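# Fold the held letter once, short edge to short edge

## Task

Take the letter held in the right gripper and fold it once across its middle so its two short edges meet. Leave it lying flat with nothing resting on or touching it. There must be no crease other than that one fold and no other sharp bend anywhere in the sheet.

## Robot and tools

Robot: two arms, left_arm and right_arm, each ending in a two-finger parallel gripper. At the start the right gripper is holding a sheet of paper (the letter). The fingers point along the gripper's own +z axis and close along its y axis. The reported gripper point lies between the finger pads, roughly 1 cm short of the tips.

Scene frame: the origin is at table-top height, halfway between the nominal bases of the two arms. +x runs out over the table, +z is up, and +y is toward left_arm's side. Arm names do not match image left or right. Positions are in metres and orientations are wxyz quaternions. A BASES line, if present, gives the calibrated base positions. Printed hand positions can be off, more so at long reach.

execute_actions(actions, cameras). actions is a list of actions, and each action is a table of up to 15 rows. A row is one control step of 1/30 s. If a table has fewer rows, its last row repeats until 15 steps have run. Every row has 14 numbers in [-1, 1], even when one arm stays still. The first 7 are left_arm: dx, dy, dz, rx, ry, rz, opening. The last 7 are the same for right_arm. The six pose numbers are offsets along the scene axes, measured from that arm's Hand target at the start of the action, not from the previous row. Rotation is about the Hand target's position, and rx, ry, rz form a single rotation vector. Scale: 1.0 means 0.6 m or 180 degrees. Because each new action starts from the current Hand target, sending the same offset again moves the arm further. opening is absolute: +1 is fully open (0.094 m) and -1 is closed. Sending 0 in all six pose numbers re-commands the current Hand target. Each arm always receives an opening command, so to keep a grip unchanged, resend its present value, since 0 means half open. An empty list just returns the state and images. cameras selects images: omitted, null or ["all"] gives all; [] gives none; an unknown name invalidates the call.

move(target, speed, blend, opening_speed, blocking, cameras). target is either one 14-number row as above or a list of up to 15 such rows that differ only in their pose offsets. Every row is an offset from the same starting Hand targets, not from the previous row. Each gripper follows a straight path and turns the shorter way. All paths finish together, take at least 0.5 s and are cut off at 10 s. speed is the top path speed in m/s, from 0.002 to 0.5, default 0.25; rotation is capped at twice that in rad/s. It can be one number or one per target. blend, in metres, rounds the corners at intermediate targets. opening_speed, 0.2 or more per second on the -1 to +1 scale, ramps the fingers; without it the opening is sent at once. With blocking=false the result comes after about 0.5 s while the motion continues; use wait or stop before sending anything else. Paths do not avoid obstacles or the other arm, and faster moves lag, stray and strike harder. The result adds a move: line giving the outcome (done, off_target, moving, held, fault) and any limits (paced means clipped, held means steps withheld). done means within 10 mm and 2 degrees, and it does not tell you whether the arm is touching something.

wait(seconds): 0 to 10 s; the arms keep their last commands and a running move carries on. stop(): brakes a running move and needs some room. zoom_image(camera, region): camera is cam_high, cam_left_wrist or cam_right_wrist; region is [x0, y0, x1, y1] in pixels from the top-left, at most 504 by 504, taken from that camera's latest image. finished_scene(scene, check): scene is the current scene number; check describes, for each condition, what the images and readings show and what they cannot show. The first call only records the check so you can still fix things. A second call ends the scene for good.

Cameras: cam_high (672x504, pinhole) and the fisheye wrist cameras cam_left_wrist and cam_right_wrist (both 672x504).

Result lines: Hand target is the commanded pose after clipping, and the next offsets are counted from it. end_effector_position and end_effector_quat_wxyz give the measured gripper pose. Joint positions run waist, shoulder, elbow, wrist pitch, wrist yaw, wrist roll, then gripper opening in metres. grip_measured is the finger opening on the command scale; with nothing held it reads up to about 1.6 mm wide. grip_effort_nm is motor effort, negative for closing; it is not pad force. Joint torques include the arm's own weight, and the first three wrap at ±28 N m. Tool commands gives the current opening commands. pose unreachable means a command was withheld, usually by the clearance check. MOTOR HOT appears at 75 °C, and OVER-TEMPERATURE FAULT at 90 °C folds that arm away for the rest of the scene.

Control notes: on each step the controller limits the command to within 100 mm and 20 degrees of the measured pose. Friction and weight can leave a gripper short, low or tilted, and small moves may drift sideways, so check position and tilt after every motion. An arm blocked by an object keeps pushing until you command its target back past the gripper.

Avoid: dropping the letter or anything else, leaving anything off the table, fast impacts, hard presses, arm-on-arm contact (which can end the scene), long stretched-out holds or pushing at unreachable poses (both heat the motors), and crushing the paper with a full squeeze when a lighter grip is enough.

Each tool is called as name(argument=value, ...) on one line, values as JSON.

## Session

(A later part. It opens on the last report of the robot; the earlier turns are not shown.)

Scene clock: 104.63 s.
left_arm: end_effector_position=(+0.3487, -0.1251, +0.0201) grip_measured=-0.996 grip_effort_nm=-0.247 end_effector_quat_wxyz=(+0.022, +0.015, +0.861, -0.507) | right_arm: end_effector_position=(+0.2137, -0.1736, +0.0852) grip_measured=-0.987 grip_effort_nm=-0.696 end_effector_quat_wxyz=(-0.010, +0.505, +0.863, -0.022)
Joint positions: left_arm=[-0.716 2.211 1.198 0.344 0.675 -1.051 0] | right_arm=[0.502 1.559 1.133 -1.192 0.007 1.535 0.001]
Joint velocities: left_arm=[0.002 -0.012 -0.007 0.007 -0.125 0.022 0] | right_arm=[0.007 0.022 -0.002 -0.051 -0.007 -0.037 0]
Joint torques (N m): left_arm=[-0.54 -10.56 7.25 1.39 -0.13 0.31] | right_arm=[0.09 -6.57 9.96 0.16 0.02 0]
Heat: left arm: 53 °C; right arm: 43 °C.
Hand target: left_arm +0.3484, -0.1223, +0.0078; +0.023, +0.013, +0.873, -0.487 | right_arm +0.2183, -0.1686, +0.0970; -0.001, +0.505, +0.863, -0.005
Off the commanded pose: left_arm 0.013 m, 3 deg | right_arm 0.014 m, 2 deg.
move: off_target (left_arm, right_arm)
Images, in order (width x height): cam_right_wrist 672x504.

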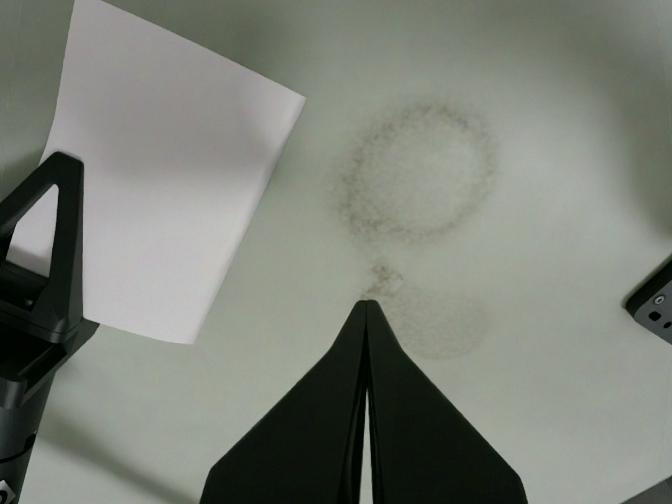

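move(target=[[0,0,0,0,0,0,-1,0.065,0,-0.1,0,0,0,-1],[0,0,0,0,0,0,-1,0.065,0,-0.125,0,0,0,-1]], speed=0.08, cameras=["cam_right_wrist"])

zoom_image(camera="cam_right_wrist", region=[200, 150, 500, 350])

Scene clock: 107.00 s.
left_arm: end_effector_position=(+0.3487, -0.1251, +0.0201) grip_measured=-0.996 grip_effort_nm=-0.242 end_effector_quat_wxyz=(+0.022, +0.015, +0.861, -0.507) | right_arm: end_effector_position=(+0.2572, -0.1666, +0.0270) grip_measured=-0.987 grip_effort_nm=-0.686 end_effector_quat_wxyz=(+0.002, +0.504, +0.864, -0.003)
Joint positions: left_arm=[-0.716 2.211 1.198 0.344 0.675 -1.051 0] | right_arm=[0.456 1.741 1.09 -0.922 0.007 1.486 0.001]
Joint velocities: left_arm=[0.002 -0.002 -0.012 -0.037 0.037 0.007 -0.001] | right_arm=[0.002 0.002 -0.007 -0.022 -0.066 -0.037 0]
Joint torques (N m): left_arm=[-0.57 -10.55 7.16 1.4 -0.13 0.3] | right_arm=[-0.95 -5.41 5.52 0.44 0.04 -0.13]
Heat: left arm: 54 °C; right arm: 43 °C.
Hand target: left_arm +0.3484, -0.1223, +0.0078; +0.023, +0.013, +0.873, -0.487 | right_arm +0.2567, -0.1685, +0.0222; -0.001, +0.505, +0.863, -0.005
Off the commanded pose: left_arm 0.013 m, 3 deg | right_arm 0.005 m, 0 deg.
move: off_target (left_arm)
Images, in order (width x height): cam_right_wrist 672x504.

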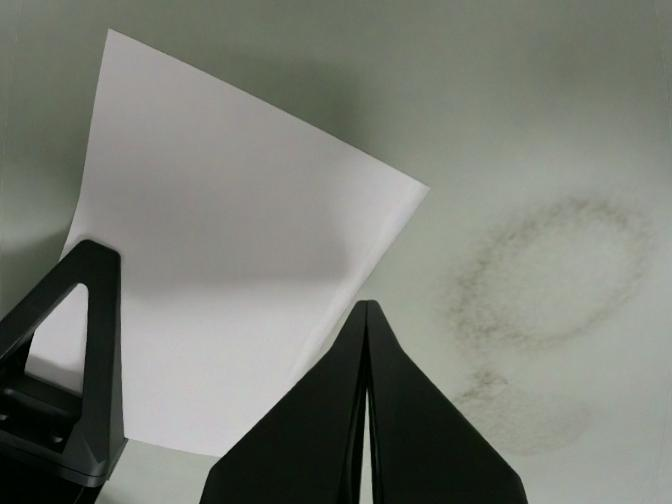

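Scaled by 1.680 from the camera's 672x504 image, which has a finer 960x720 frame.

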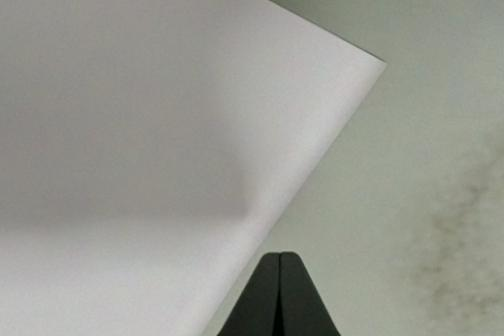

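move(target=[0,0,0,0,0,0,-1,-0.003,0,-0.09,0,0,0,-1], speed=0.04, cameras=["cam_right_wrist"])

zoom_image(camera="cam_right_wrist", region=[200, 150, 500, 350])

Scene clock: 108.70 s.
left_arm: end_effector_position=(+0.3487, -0.1251, +0.0201) grip_measured=-0.996 grip_effort_nm=-0.237 end_effector_quat_wxyz=(+0.022, +0.015, +0.861, -0.507) | right_arm: end_effector_position=(+0.2535, -0.1682, +0.0038) grip_measured=-0.987 grip_effort_nm=-0.686 end_effector_quat_wxyz=(+0.003, +0.504, +0.864, -0.002)
Joint positions: left_arm=[-0.716 2.211 1.198 0.344 0.675 -1.051 0] | right_arm=[0.456 1.766 1.017 -0.822 0.006 1.486 0.001]
Joint velocities: left_arm=[0.007 0.012 0.012 -0.066 -0.051 -0.037 0] | right_arm=[0.002 -0.022 0.012 0.007 -0.007 0.022 0]
Joint torques (N m): left_arm=[-0.58 -10.61 7.23 1.4 -0.11 0.31] | right_arm=[-0.83 -0.49 0.38 1.61 0.07 -0.11]
Heat: left arm: 54 °C; right arm: 43 °C.
Hand target: left_arm +0.3484, -0.1223, +0.0078; +0.023, +0.013, +0.873, -0.487 | right_arm +0.2544, -0.1689, -0.0317; -0.001, +0.505, +0.863, -0.005
Off the commanded pose: left_arm 0.013 m, 3 deg | right_arm 0.036 m, 1 deg.
move: off_target (left_arm, right_arm)
Images, in order (width x height): cam_right_wrist 672x504.

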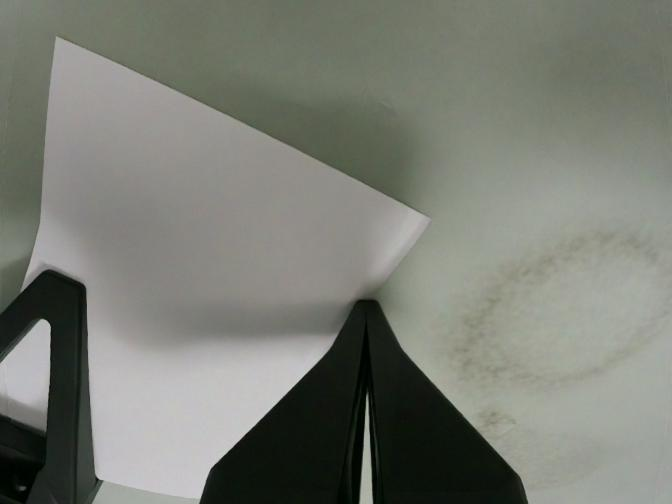

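Scaled by 1.680 from the camera's 672x504 image, which has a finer 960x720 frame.

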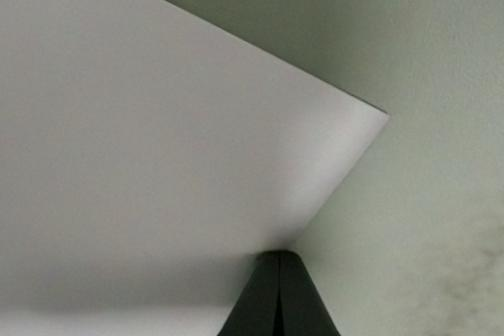

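move(target=[0,0,0,0,0,0,-1,-0.06,0,0.23,0,0,0,-1], speed=0.1, cameras=["cam_left_wrist", "cam_right_wrist"])

zoom_image(camera="cam_right_wrist", region=[100, 50, 400, 350])

Scene clock: 110.93 s.
left_arm: end_effector_position=(+0.3487, -0.1251, +0.0201) grip_measured=-0.996 grip_effort_nm=-0.242 end_effector_quat_wxyz=(+0.022, +0.015, +0.861, -0.507) | right_arm: end_effector_position=(+0.2155, -0.1732, +0.0942) grip_measured=-0.987 grip_effort_nm=-0.681 end_effector_quat_wxyz=(-0.010, +0.505, +0.863, -0.022)
Joint positions: left_arm=[-0.716 2.211 1.198 0.344 0.675 -1.051 0] | right_arm=[0.5 1.56 1.17 -1.228 0.006 1.534 0.001]
Joint velocities: left_arm=[-0.002 -0.007 -0.002 0.037 -0.022 0.007 -0.001] | right_arm=[-0.012 0.022 -0.007 -0.022 0.007 -0.022 0]
Joint torques (N m): left_arm=[-0.57 -10.58 7.19 1.39 -0.12 0.29] | right_arm=[0.18 -6.74 9.94 0.13 0.06 -0.05]
Heat: left arm: 54 °C; right arm: 43 °C.
Hand target: left_arm +0.3484, -0.1223, +0.0078; +0.023, +0.013, +0.873, -0.487 | right_arm +0.2196, -0.1684, +0.1061; -0.001, +0.505, +0.863, -0.005
Off the commanded pose: left_arm 0.013 m, 3 deg | right_arm 0.013 m, 2 deg.
move: off_target (left_arm, right_arm)
Images, in order (width x height): cam_left_wrist 672x504, cam_right_wrist 672x504.

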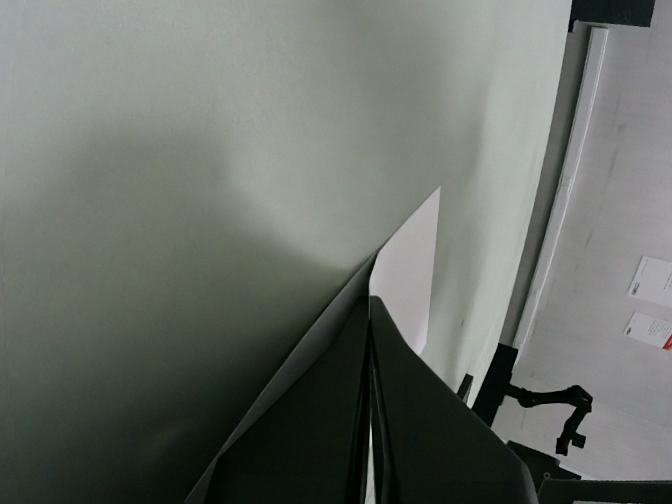

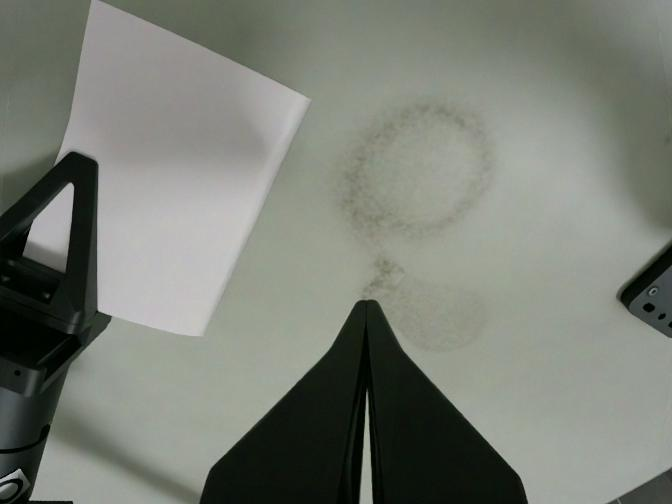

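Scaled by 1.680 from the camera's 672x504 image, which has a finer 960x720 frame.

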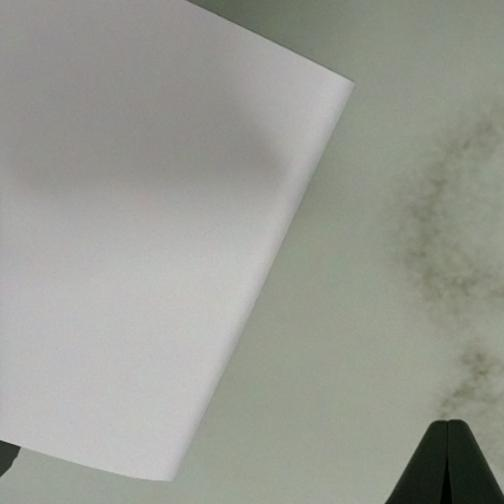

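zoom_image(camera="cam_right_wrist", region=[180, 80, 340, 350])

move(target=[0,0,0,0,0,0,-1,-0.1,-0.2,0,0,0,0,-1], speed=0.2, cameras=["cam_high"])

zoom_image(camera="cam_high", region=[220, 270, 350, 360])

Scaled by 1.867 from the camera's 672x504 image, which has a finer 960x720 frame.

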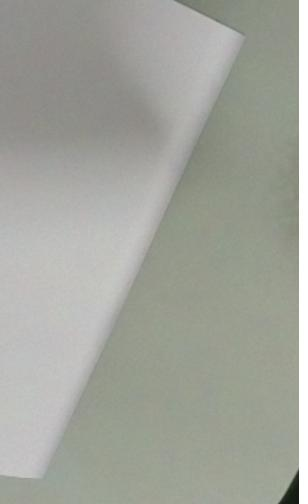

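Scene clock: 112.90 s.
left_arm: end_effector_position=(+0.3487, -0.1251, +0.0201) grip_measured=-0.996 grip_effort_nm=-0.242 end_effector_quat_wxyz=(+0.022, +0.015, +0.861, -0.507) | right_arm: end_effector_position=(+0.1667, -0.2887, +0.1077) grip_measured=-0.987 grip_effort_nm=-0.686 end_effector_quat_wxyz=(+0.003, +0.504, +0.864, -0.003)
Joint positions: left_arm=[-0.716 2.211 1.198 0.344 0.675 -1.051 0] | right_arm=[0.033 1.206 0.94 -1.302 0.008 1.064 0.001]
Joint velocities: left_arm=[0.022 0.002 0.007 -0.022 0.022 -0.037 -0.001] | right_arm=[0.007 0.002 -0.017 0.037 0.007 0.007 -0.001]
Joint torques (N m): left_arm=[-0.55 -10.54 7.19 1.4 -0.12 0.3] | right_arm=[-1.02 -3.22 5.87 0.3 0.03 -0.22]
Heat: left arm: 54 °C; right arm: 43 °C.
Hand target: left_arm +0.3484, -0.1223, +0.0078; +0.023, +0.013, +0.873, -0.487 | right_arm +0.1614, -0.2893, +0.1064; -0.002, +0.504, +0.863, -0.003
Off the commanded pose: left_arm 0.013 m, 3 deg | right_arm 0.007 m, 1 deg.
move: off_target (left_arm)
Images, in order (width x height): cam_high 672x504.

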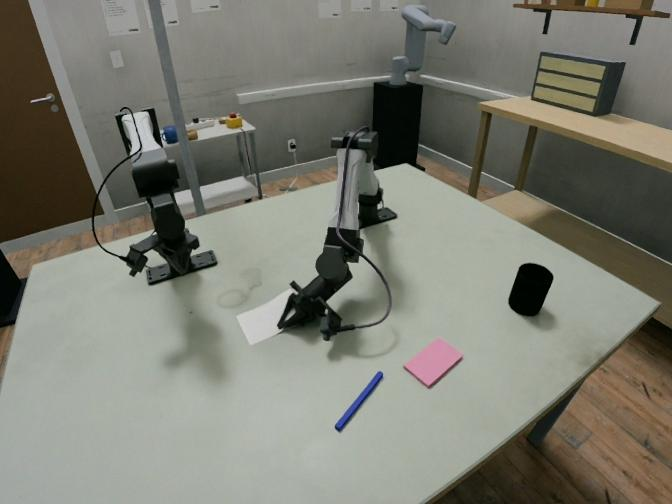

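Scaled by 3.877.

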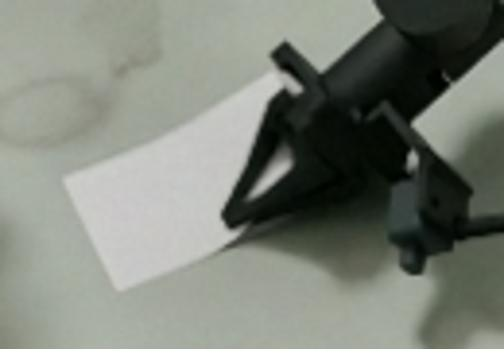

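move(target=[[0,0,0,0,0,0,-1,0.1585,0.1522,-0.12,0,0,0,-1],[0,0,0,0,0,0,-1,0.1585,0.1522,-0.2273,0,0,0,-1],[0,0,0,0,0,0,-1,0.1585,0.1522,-0.1407,0,0,0,-1],[0,0,0,0,0,0,-1,0.158,0.1688,-0.1407,0,0,0,-1],[0,0,0,0,0,0,-1,0.158,0.1688,-0.2273,0,0,0,-1],[0,0,0,0,0,0,-1,0.158,0.1688,-0.1407,0,0,0,-1],[0,0,0,0,0,0,-1,0.1575,0.1855,-0.1407,0,0,0,-1],[0,0,0,0,0,0,-1,0.1575,0.1855,-0.2273,0,0,0,-1],[0,0,0,0,0,0,-1,0.1575,0.1855,-0.1407,0,0,0,-1]], speed=[0.25,0.07,0.07,0.07,0.07,0.07,0.07,0.07,0.07], cameras=["cam_left_wrist", "cam_right_wrist"])

zoom_image(camera="cam_right_wrist", region=[200, 150, 500, 350])

Scene clock: 119.87 s.
left_arm: end_effector_position=(+0.3487, -0.1251, +0.0201) grip_measured=-0.996 grip_effort_nm=-0.242 end_effector_quat_wxyz=(+0.022, +0.015, +0.861, -0.507) | right_arm: end_effector_position=(+0.2450, -0.1818, +0.0105) grip_measured=-0.987 grip_effort_nm=-0.686 end_effector_quat_wxyz=(-0.013, +0.504, +0.863, -0.018)
Joint positions: left_arm=[-0.716 2.211 1.198 0.344 0.675 -1.051 0] | right_arm=[0.42 1.745 1.02 -0.891 0 1.451 0.001]
Joint velocities: left_arm=[0.012 0.002 -0.022 0.007 -0.007 -0.037 0] | right_arm=[0.007 -0.017 -0.007 -0.051 0.007 0.081 -0.001]
Joint torques (N m): left_arm=[-0.57 -10.61 7.19 1.39 -0.12 0.3] | right_arm=[-0.02 -7.41 9.31 0.18 0.11 -0.05]
Heat: left arm: 54 °C; right arm: 43 °C.
Hand target: left_arm +0.3484, -0.1223, +0.0078; +0.023, +0.013, +0.873, -0.487 | right_arm +0.2535, -0.1776, +0.0213; -0.002, +0.505, +0.863, -0.005
Off the commanded pose: left_arm 0.013 m, 3 deg | right_arm 0.016 m, 2 deg.
move: off_target (left_arm, right_arm)
Images, in order (width x height): cam_left_wrist 672x504, cam_right_wrist 672x504.

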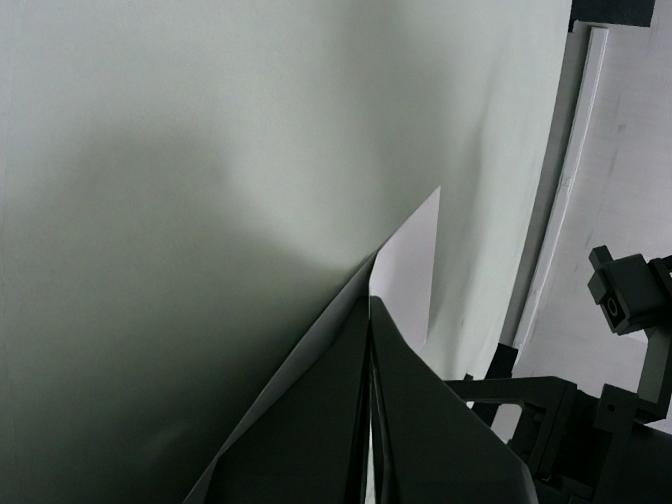

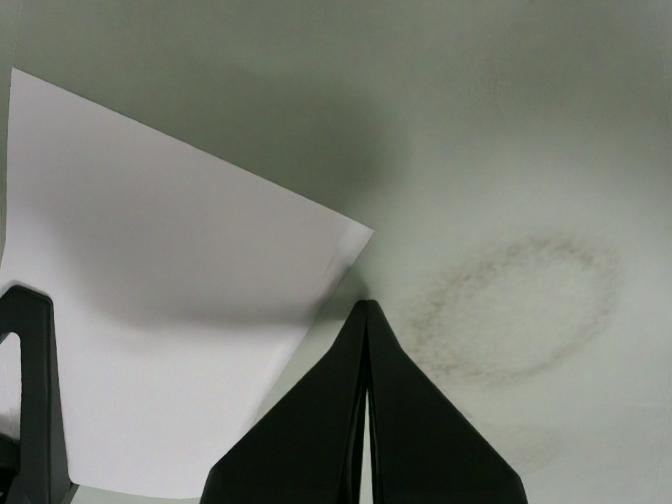

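Scaled by 1.680 from the camera's 672x504 image, which has a finer 960x720 frame.

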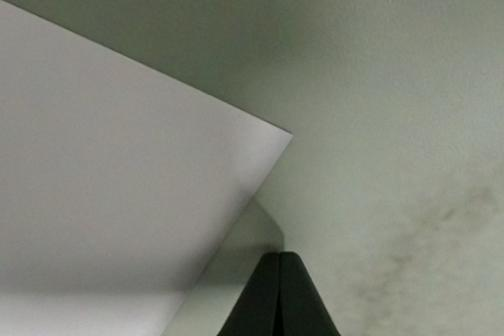

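move(target=[0,0,0,0,0,0,-1,-0.03,0.1,0.14,0,0,0,-1], speed=0.15, cameras=["cam_right_wrist"])

zoom_image(camera="cam_right_wrist", region=[150, 80, 450, 330])

Scene clock: 121.57 s.
left_arm: end_effector_position=(+0.3487, -0.1251, +0.0201) grip_measured=-0.996 grip_effort_nm=-0.242 end_effector_quat_wxyz=(+0.022, +0.015, +0.861, -0.507) | right_arm: end_effector_position=(+0.2310, -0.1209, +0.0930) grip_measured=-0.987 grip_effort_nm=-0.681 end_effector_quat_wxyz=(-0.009, +0.503, +0.864, -0.021)
Joint positions: left_arm=[-0.716 2.211 1.198 0.344 0.675 -1.051 0] | right_arm=[0.631 1.71 1.325 -1.231 0.001 1.66 0.001]
Joint velocities: left_arm=[-0.007 0.007 -0.007 -0.007 -0.007 0.007 0] | right_arm=[-0.012 0.002 0.017 0.081 0.007 0.007 0]
Joint torques (N m): left_arm=[-0.55 -10.59 7.2 1.38 -0.12 0.3] | right_arm=[-0.03 -7.58 9.87 0.07 0.07 -0.03]
Heat: left arm: 54 °C; right arm: 43 °C.
Hand target: left_arm +0.3484, -0.1223, +0.0078; +0.023, +0.013, +0.873, -0.487 | right_arm +0.2353, -0.1171, +0.1050; -0.001, +0.504, +0.863, -0.005
Off the commanded pose: left_arm 0.013 m, 3 deg | right_arm 0.014 m, 2 deg.
move: off_target (left_arm, right_arm)
Images, in order (width x height): cam_right_wrist 672x504.

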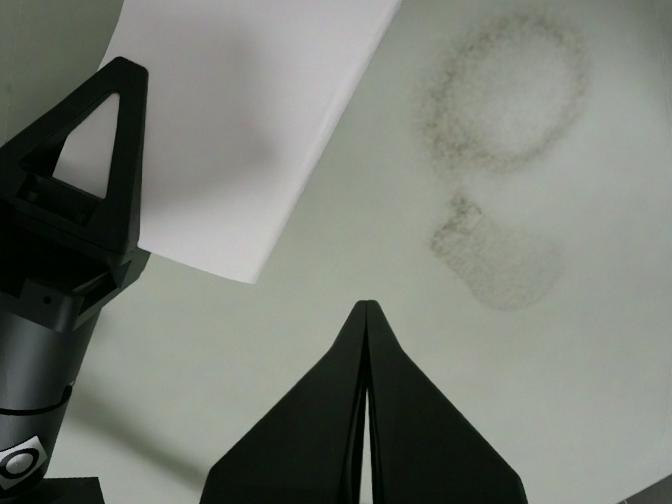

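Scaled by 1.680 from the camera's 672x504 image, which has a finer 960x720 frame.

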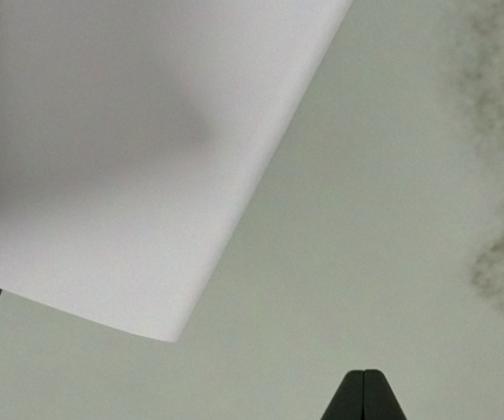

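move(target=[[0,0,0,0,0,0,-1,0.0328,-0.0698,-0.12,0,0,0,-1],[0,0,0,0,0,0,-1,0.0328,-0.0698,-0.225,0,0,0,-1],[0,0,0,0,0,0,-1,0.034,-0.0698,-0.1383,0,0,0,-1],[0,0,0,0,0,0,-1,0.0328,-0.0465,-0.1383,0,0,0,-1],[0,0,0,0,0,0,-1,0.0328,-0.0465,-0.225,0,0,0,-1],[0,0,0,0,0,0,-1,0.034,-0.0465,-0.1383,0,0,0,-1],[0,0,0,0,0,0,-1,0.0325,-0.0248,-0.1383,0,0,0,-1],[0,0,0,0,0,0,-1,0.0325,-0.0248,-0.225,0,0,0,-1]], speed=[0.2,0.07,0.07,0.07,0.07,0.07,0.07,0.07], cameras=["cam_left_wrist", "cam_right_wrist"])

zoom_image(camera="cam_right_wrist", region=[200, 100, 550, 400])

Scene clock: 127.17 s.
left_arm: end_effector_position=(+0.3487, -0.1251, +0.0201) grip_measured=-0.996 grip_effort_nm=-0.247 end_effector_quat_wxyz=(+0.022, +0.015, +0.861, -0.507) | right_arm: end_effector_position=(+0.2537, -0.1337, +0.0051) grip_measured=-0.987 grip_effort_nm=-0.681 end_effector_quat_wxyz=(+0.000, +0.504, +0.864, -0.001)
Joint positions: left_arm=[-0.716 2.211 1.198 0.344 0.675 -1.051 0] | right_arm=[0.555 1.819 1.09 -0.842 0.001 1.585 0.001]
Joint velocities: left_arm=[-0.022 -0.017 0.007 -0.022 -0.022 -0.022 -0.001] | right_arm=[0.007 0.002 0.007 -0.037 -0.037 -0.037 -0.002]
Joint torques (N m): left_arm=[-0.59 -10.55 7.2 1.39 -0.12 0.29] | right_arm=[-0.24 -1.13 0.65 1.52 0.06 -0.03]
Heat: left arm: 55 °C; right arm: 43 °C.
Hand target: left_arm +0.3484, -0.1223, +0.0078; +0.023, +0.013, +0.873, -0.487 | right_arm +0.2542, -0.1328, -0.0297; -0.001, +0.505, +0.863, -0.005
Off the commanded pose: left_arm 0.013 m, 3 deg | right_arm 0.035 m, 1 deg.
move: off_target (left_arm, right_arm)
Images, in order (width x height): cam_left_wrist 672x504, cam_right_wrist 672x504.

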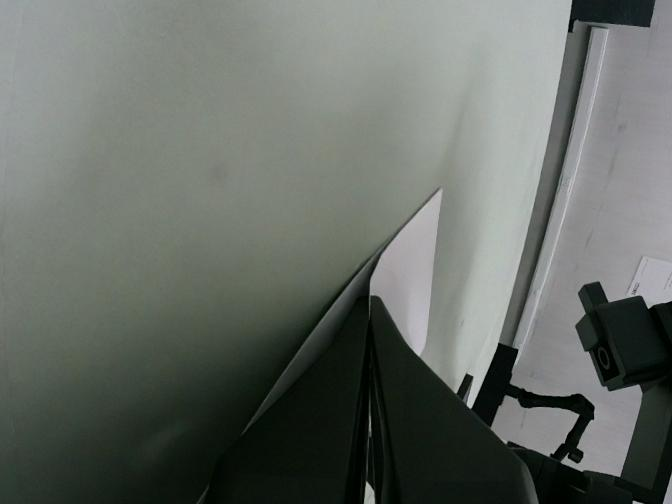

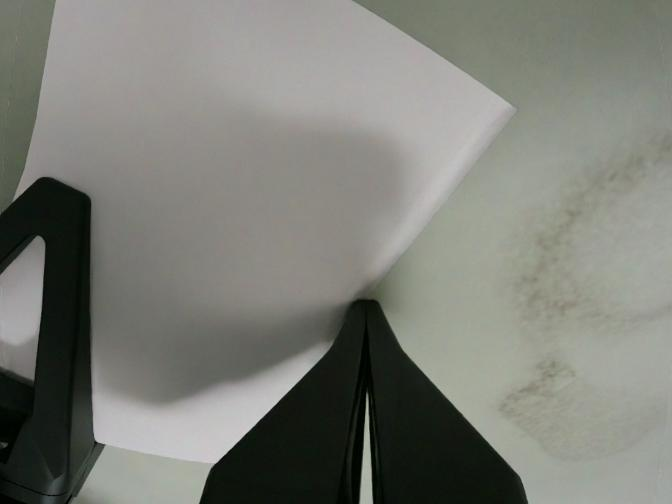

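Scaled by 1.440 from the camera's 672x504 image, which has a finer 960x720 frame.

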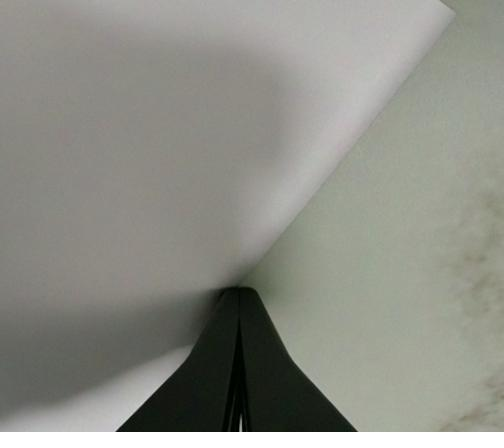

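move(target=[[0,0,0,0,0,0,-1,0.002,0,0.085,0,0,0,-1],[0,0,0,0,0,0,-1,-0.04,0,0.085,0,0,0,-1],[0,0,0,0,0,0,-1,-0.04,0,0.0,0,0,0,-1]], speed=0.08, cameras=["cam_right_wrist"])

zoom_image(camera="cam_right_wrist", region=[250, 50, 550, 350])

Scene clock: 129.43 s.
left_arm: end_effector_position=(+0.3487, -0.1251, +0.0201) grip_measured=-0.996 grip_effort_nm=-0.237 end_effector_quat_wxyz=(+0.022, +0.015, +0.861, -0.507) | right_arm: end_effector_position=(+0.2273, -0.1359, +0.0040) grip_measured=-0.987 grip_effort_nm=-0.686 end_effector_quat_wxyz=(-0.003, +0.503, +0.864, -0.007)
Joint positions: left_arm=[-0.716 2.211 1.198 0.344 0.675 -1.051 0] | right_arm=[0.595 1.752 1.001 -0.835 0.001 1.625 0.001]
Joint velocities: left_arm=[0.012 -0.002 -0.002 -0.037 -0.081 0.037 0] | right_arm=[-0.007 -0.007 0.007 -0.007 -0.007 -0.066 0]
Joint torques (N m): left_arm=[-0.58 -10.55 7.2 1.41 -0.12 0.3] | right_arm=[-0.14 -0.47 0.47 1.62 0.08 -0.02]
Heat: left arm: 55 °C; right arm: 43 °C.
Hand target: left_arm +0.3484, -0.1223, +0.0078; +0.023, +0.013, +0.873, -0.487 | right_arm +0.2301, -0.1332, -0.0297; -0.001, +0.504, +0.863, -0.005
Off the commanded pose: left_arm 0.013 m, 3 deg | right_arm 0.034 m, 0 deg.
move: off_target (left_arm, right_arm)
Images, in order (width x height): cam_right_wrist 672x504.

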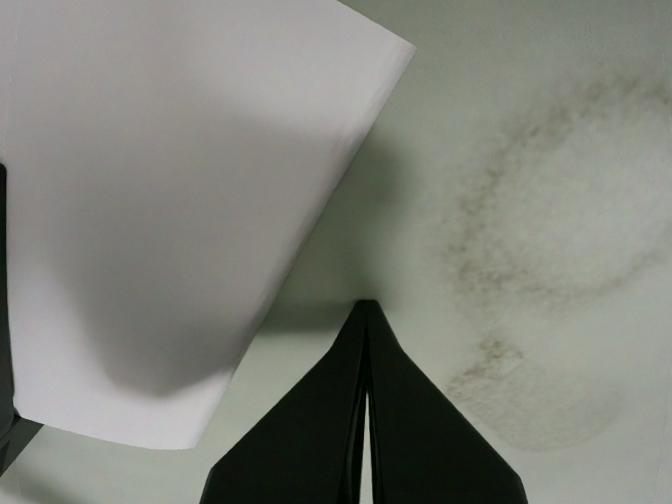

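Scaled by 1.680 from the camera's 672x504 image, which has a finer 960x720 frame.

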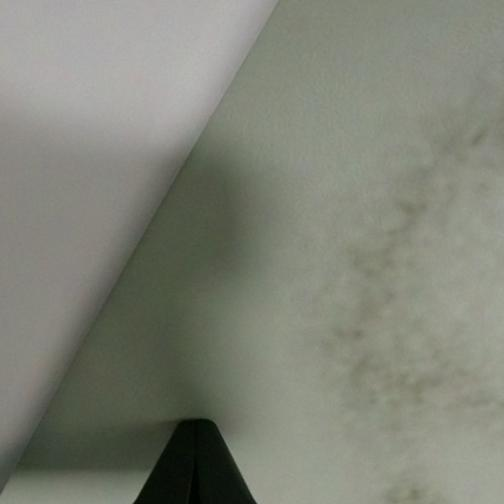

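move(target=[[0,0,0,0,0,0,-1,-0.01,0,0.16,0,0,0,-1],[0,0,0,0,0,0,-1,-0.0085,-0.1613,0.125,0.19,0.0509,-0.1614,-1]], speed=0.2, cameras=["cam_right_wrist"])

zoom_image(camera="cam_right_wrist", region=[50, 0, 450, 350])

Scene clock: 133.30 s.
left_arm: end_effector_position=(+0.3487, -0.1251, +0.0201) grip_measured=-0.996 grip_effort_nm=-0.242 end_effector_quat_wxyz=(+0.022, +0.015, +0.861, -0.507) | right_arm: end_effector_position=(+0.2307, -0.2296, +0.0494) grip_measured=-0.987 grip_effort_nm=-0.686 end_effector_quat_wxyz=(-0.211, +0.676, +0.675, +0.209)
Joint positions: left_arm=[-0.716 2.211 1.198 0.344 0.675 -1.051 0] | right_arm=[-0.132 1.602 0.898 -0.975 -0.594 1.382 0.001]
Joint velocities: left_arm=[0.007 -0.002 -0.007 0.051 -0.051 -0.007 -0.001] | right_arm=[0.002 0.002 0.012 -0.081 -0.051 -0.022 -0.002]
Joint torques (N m): left_arm=[-0.54 -10.58 7.17 1.39 -0.12 0.3] | right_arm=[-0.64 -3.92 5.16 0.13 -0.28 -0.13]
Heat: left arm: 55 °C; right arm: 43 °C.
Hand target: left_arm +0.3484, -0.1223, +0.0078; +0.023, +0.013, +0.873, -0.487 | right_arm +0.2266, -0.2290, +0.0459; -0.220, +0.677, +0.672, +0.207
Off the commanded pose: left_arm 0.013 m, 3 deg | right_arm 0.007 m, 1 deg.
move: off_target (left_arm)
Images, in order (width x height): cam_right_wrist 672x504.

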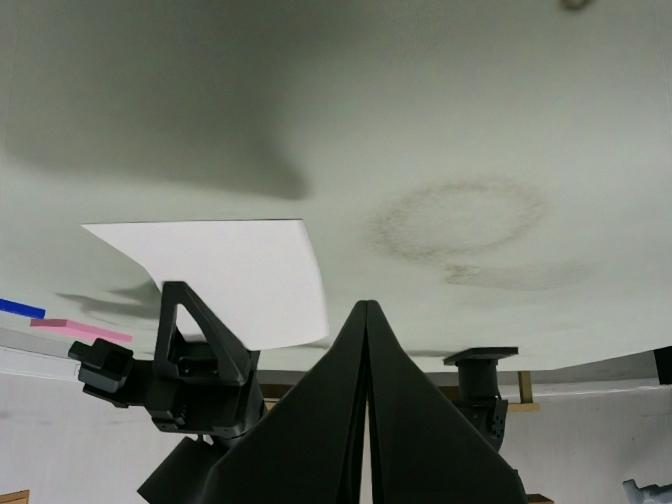

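Scaled by 1.260 from the camera's 672x504 image, which has a finer 960x720 frame.

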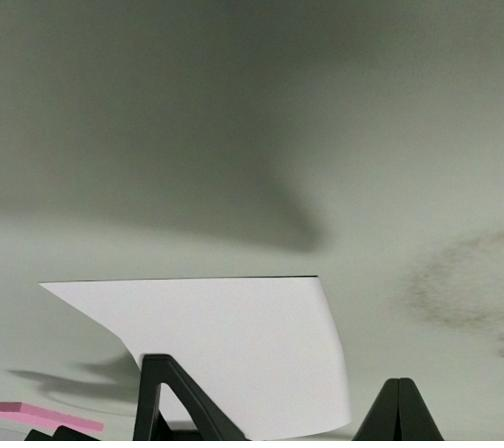

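zoom_image(camera="cam_right_wrist", region=[250, 190, 350, 350])

zoom_image(camera="cam_right_wrist", region=[70, 200, 320, 300])

Scaled by 3.150 from the camera's 672x504 image, which has a finer 960x720 frame.

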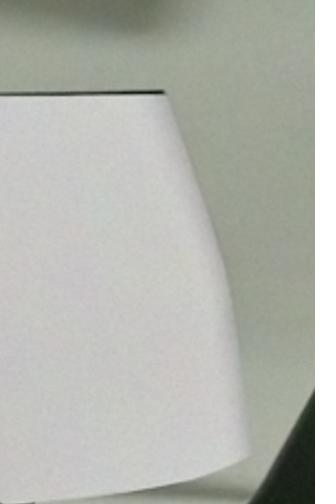

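Scaled by 2.016 from the camera's 672x504 image, which has a finer 960x720 frame.

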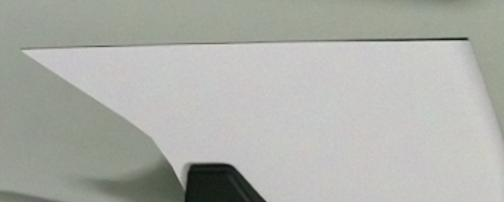

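move(target=[[0,0,0,0,0,0,-1,0.0478,0.1317,0.02,-0.19,-0.0509,0.1614,-1],[0,0,0,0,0,0,-1,0.0478,0.1317,-0.1265,-0.19,-0.0509,0.1614,-1],[0,0,0,0,0,0,-1,0.0485,0.1317,-0.04,-0.19,-0.0509,0.1614,-1],[0,0,0,0,0,0,-1,0.0485,0.165,-0.04,-0.19,-0.0509,0.1614,-1],[0,0,0,0,0,0,-1,0.0485,0.165,-0.1265,-0.19,-0.0509,0.1614,-1]], speed=[0.2,0.07,0.07,0.07,0.07], cameras=["cam_left_wrist", "cam_right_wrist"])

Scene clock: 139.23 s.
left_arm: end_effector_position=(+0.3488, -0.1251, +0.0200) grip_measured=-0.996 grip_effort_nm=-0.232 end_effector_quat_wxyz=(+0.022, +0.015, +0.861, -0.507) | right_arm: end_effector_position=(+0.2522, -0.1316, +0.0050) grip_measured=-0.987 grip_effort_nm=-0.686 end_effector_quat_wxyz=(-0.003, +0.504, +0.863, -0.004)
Joint positions: left_arm=[-0.716 2.211 1.198 0.344 0.675 -1.051 0] | right_arm=[0.562 1.826 1.098 -0.853 -0.001 1.594 0.001]
Joint velocities: left_arm=[-0.007 -0.007 -0.017 -0.022 -0.051 0.037 0] | right_arm=[-0.007 -0.032 -0.002 -0.066 -0.022 0.081 0]
Joint torques (N m): left_arm=[-0.55 -10.59 7.19 1.39 -0.12 0.31] | right_arm=[-0.14 -1.02 0.51 1.53 0.1 -0.01]
Heat: left arm: 55 °C; right arm: 43 °C.
Hand target: left_arm +0.3484, -0.1223, +0.0078; +0.023, +0.013, +0.873, -0.487 | right_arm +0.2547, -0.1311, -0.0310; -0.001, +0.506, +0.862, -0.007
Off the commanded pose: left_arm 0.012 m, 3 deg | right_arm 0.035 m, 0 deg.
move: off_target (left_arm, right_arm)
Images, in order (width x height): cam_left_wrist 672x504, cam_right_wrist 672x504.

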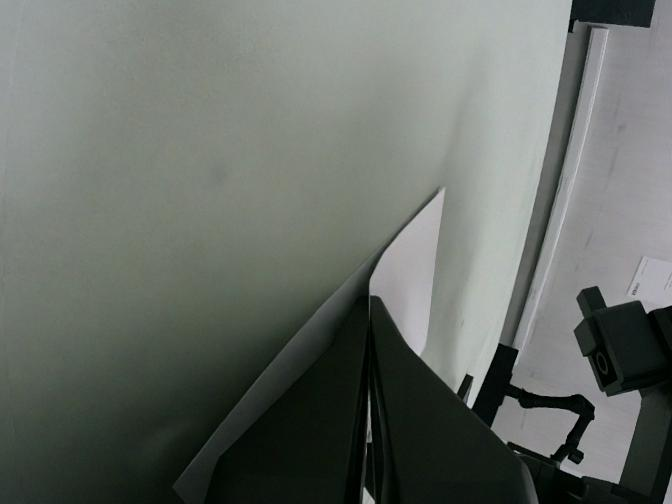

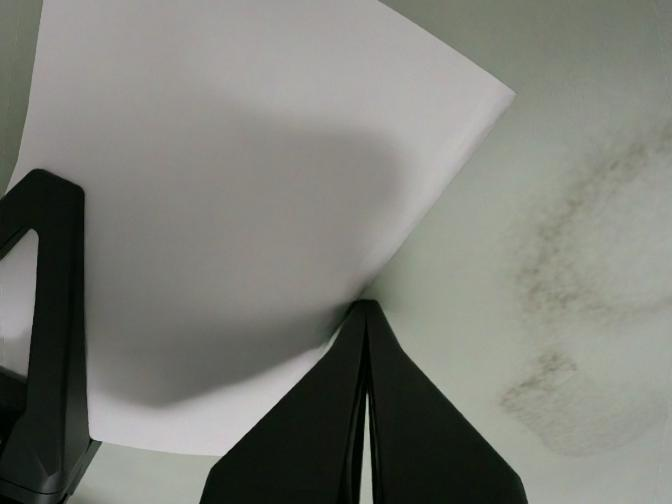

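move(target=[0,0,0.008,0,0,0,-0.75,0,0,0,0,0,0,-1], speed=0.05, opening_speed=0.5, cameras=["cam_left_wrist", "cam_right_wrist"])

Scene clock: 140.07 s.
left_arm: end_effector_position=(+0.3493, -0.1267, +0.0227) grip_measured=-0.752 grip_effort_nm=0.081 end_effector_quat_wxyz=(+0.026, +0.025, +0.859, -0.511) | right_arm: end_effector_position=(+0.2522, -0.1316, +0.0050) grip_measured=-0.987 grip_effort_nm=-0.681 end_effector_quat_wxyz=(-0.001, +0.504, +0.863, -0.002)
Joint positions: left_arm=[-0.716 2.211 1.201 0.35 0.681 -1.036 0.012] | right_arm=[0.562 1.822 1.093 -0.847 -0.001 1.594 0.001]
Joint velocities: left_arm=[-0.007 0.002 -0.022 0.007 0.051 -0.037 0] | right_arm=[-0.007 0.002 -0.002 -0.066 -0.007 -0.051 -0.001]
Joint torques (N m): left_arm=[-0.57 -11.64 7.02 1.2 -0.17 0.1] | right_arm=[-0.25 -0.69 1.16 1.6 0.12 -0.06]
Heat: left arm: 55 °C; right arm: 43 °C.
Hand target: left_arm +0.3486, -0.1223, +0.0127; +0.023, +0.013, +0.873, -0.487 | right_arm +0.2546, -0.1311, -0.0311; -0.001, +0.506, +0.862, -0.008
Off the commanded pose: left_arm 0.011 m, 4 deg | right_arm 0.036 m, 1 deg.
move: off_target (left_arm, right_arm)
Images, in order (width x height): cam_left_wrist 672x504, cam_right_wrist 672x504.

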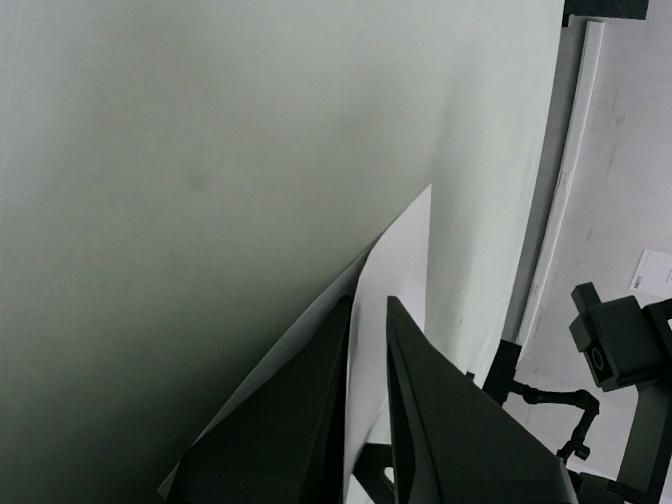

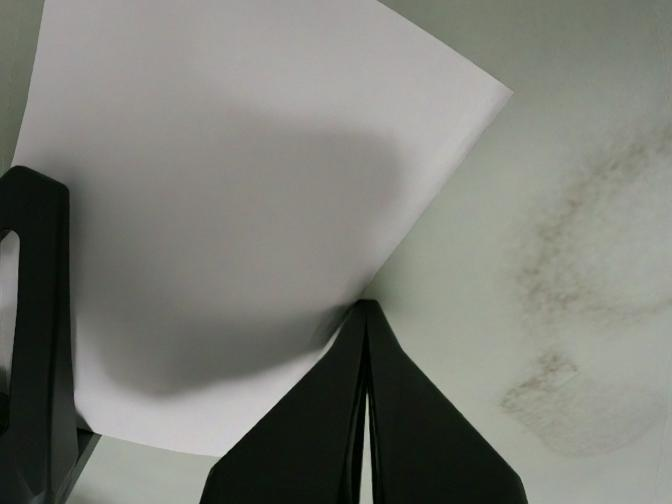

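Retreat left along its axis.

move(target=[[-0.003,0.0727,0.05,0,0,0,-0.75,0,0,0,0,0,0,-1],[-0.007,0.29,0.19,0,0,0,-0.75,0,0,0,0,0,0,-1]], speed=[0.08,0.18])

zoom_image(camera="cam_high", region=[220, 250, 360, 360])

Scene clock: 142.67 s.
left_arm: end_effector_position=(+0.3399, +0.0521, +0.1079) grip_measured=-0.751 grip_effort_nm=0.056 end_effector_quat_wxyz=(+0.007, +0.003, +0.878, -0.478) | right_arm: end_effector_position=(+0.2523, -0.1316, +0.0051) grip_measured=-0.987 grip_effort_nm=-0.691 end_effector_quat_wxyz=(-0.001, +0.504, +0.863, -0.002)
Joint positions: left_arm=[-0.327 1.703 1.014 -0.369 0.898 -0.606 0.012] | right_arm=[0.562 1.821 1.093 -0.847 -0.001 1.594 0.001]
Joint velocities: left_arm=[0.012 -0.012 0.012 0.051 -0.022 -0.051 0] | right_arm=[-0.002 0.002 0.012 -0.051 0.022 -0.022 -0.001]
Joint torques (N m): left_arm=[-0.01 -9.84 9.57 1.11 0.33 0.11] | right_arm=[-0.27 -0.42 0.99 1.55 0.13 -0.03]
Heat: left arm: 55 °C; right arm: 43 °C.
Hand target: left_arm +0.3447, +0.0509, +0.1244; +0.023, +0.014, +0.874, -0.485 | right_arm +0.2546, -0.1312, -0.0311; -0.001, +0.506, +0.862, -0.008
Off the commanded pose: left_arm 0.019 m, 3 deg | right_arm 0.036 m, 1 deg.
move: off_target (left_arm, right_arm)

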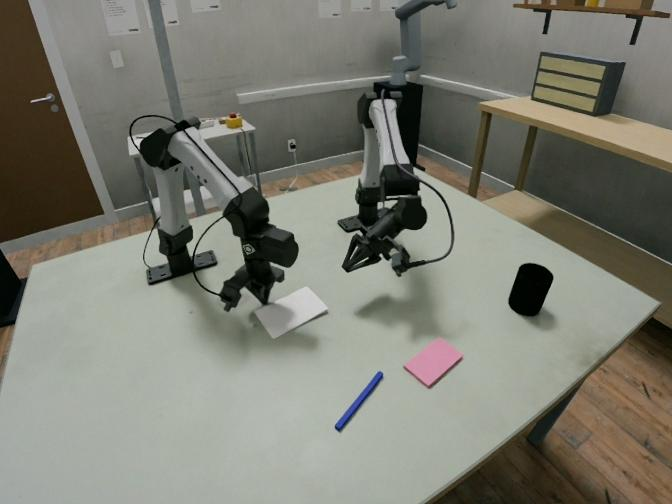

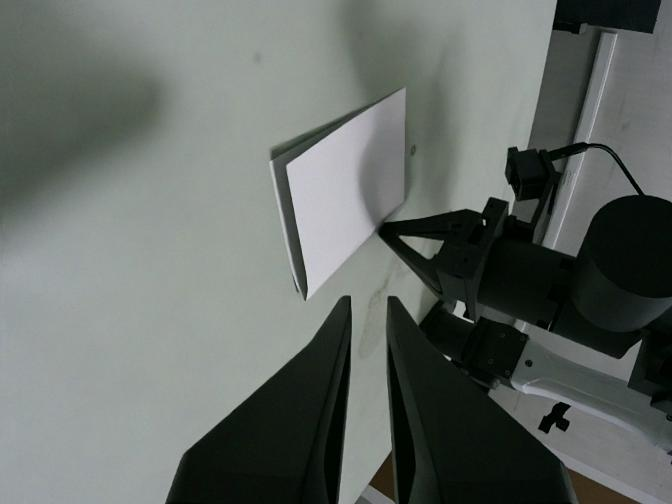

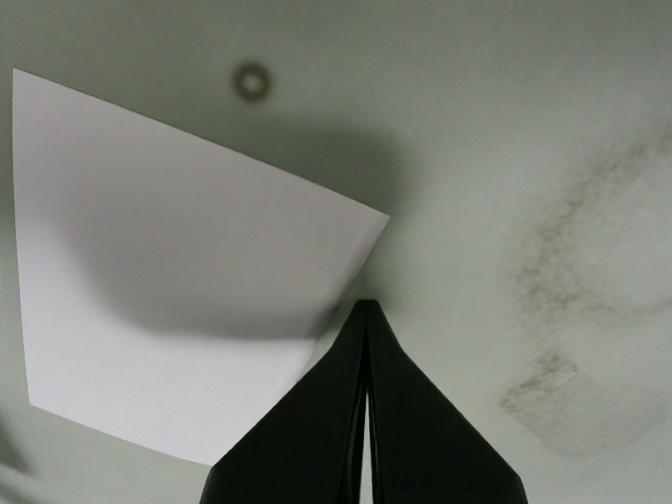

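Scaled by 3.600.

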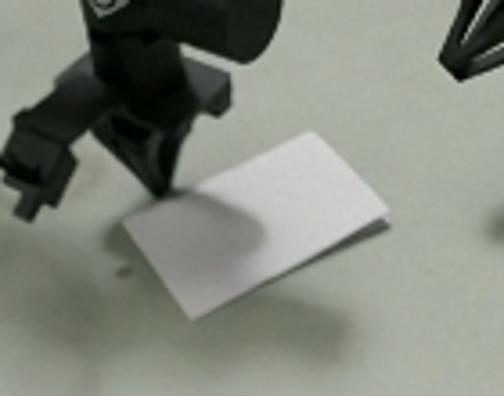

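move(target=[[-0.05,0.1,0.05,0,0,0,-0.75,-0.01,0,0.15,0,0,0,-1],[-0.1,0.2,0.1,0,0,0,-0.75,0.189,-0.115,0.418,0,0,0,-1]], speed=0.25, blend=0.03)

zoom_image(camera="cam_right_wrist", region=[150, 80, 500, 350])

Scene clock: 145.13 s.
left_arm: end_effector_position=(+0.2818, +0.1683, +0.1731) grip_measured=-0.751 grip_effort_nm=0.051 end_effector_quat_wxyz=(+0.007, +0.008, +0.876, -0.482) | right_arm: end_effector_position=(+0.3680, -0.1973, +0.2177) grip_measured=-0.987 grip_effort_nm=-0.681 end_effector_quat_wxyz=(+0.066, +0.506, +0.857, +0.063)
Joint positions: left_arm=[0.053 1.467 1.08 -1.205 1.005 0.049 0.012] | right_arm=[0.262 1.935 2.099 -1.552 0.001 1.303 0.001]
Joint velocities: left_arm=[-0.007 -0.012 0.007 0.007 -0.066 0.037 0] | right_arm=[-0.002 -0.007 -0.012 -0.066 0.007 -0.051 0.001]
Joint torques (N m): left_arm=[0.34 -6.54 9.2 0.11 0.4 0.07] | right_arm=[-0.46 -6.75 9.4 0.71 0.15 -0.19]
Heat: left arm: 54 °C; right arm: 43 °C.
Hand target: left_arm +0.2850, +0.1699, +0.1832; +0.022, +0.015, +0.875, -0.483 | right_arm +0.3712, -0.1975, +0.2197; -0.002, +0.506, +0.863, -0.006
Off the commanded pose: left_arm 0.012 m, 2 deg | right_arm 0.003 m, 11 deg.
joint sent to its limit (right arm) — joint 4 (wrist pitch), lower limit. The joint targets are off in position and orientation.
move: off_target (left_arm, right_arm)

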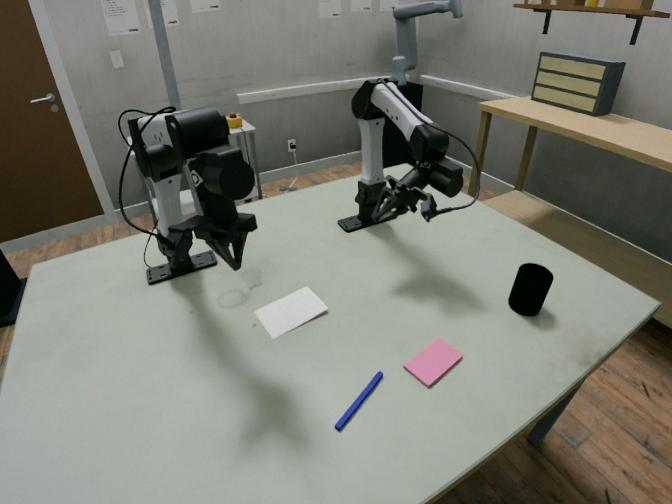

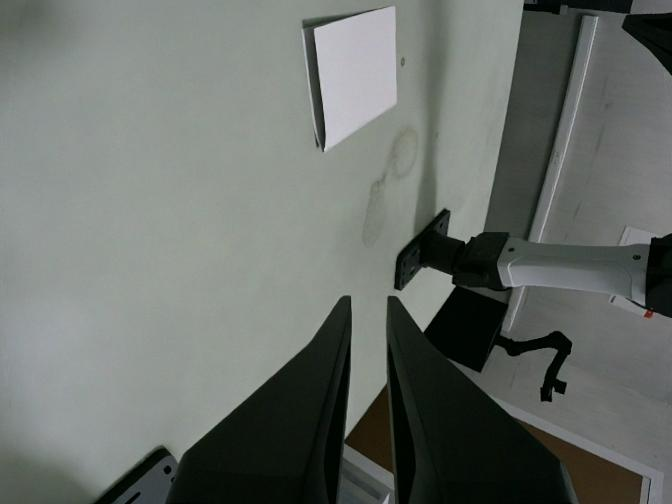

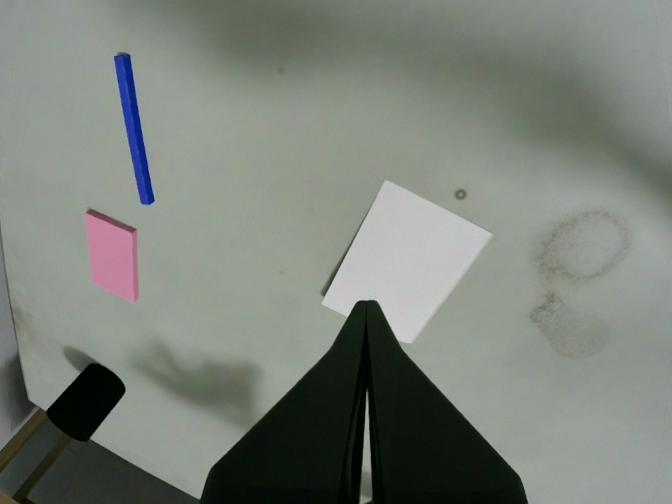

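Scaled by 1.440 from the camera's 672x504 image, which has a finer 960x720 frame.

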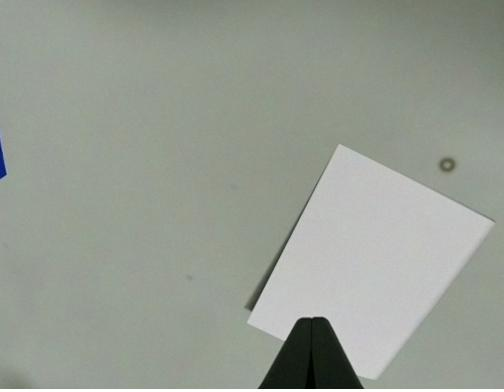

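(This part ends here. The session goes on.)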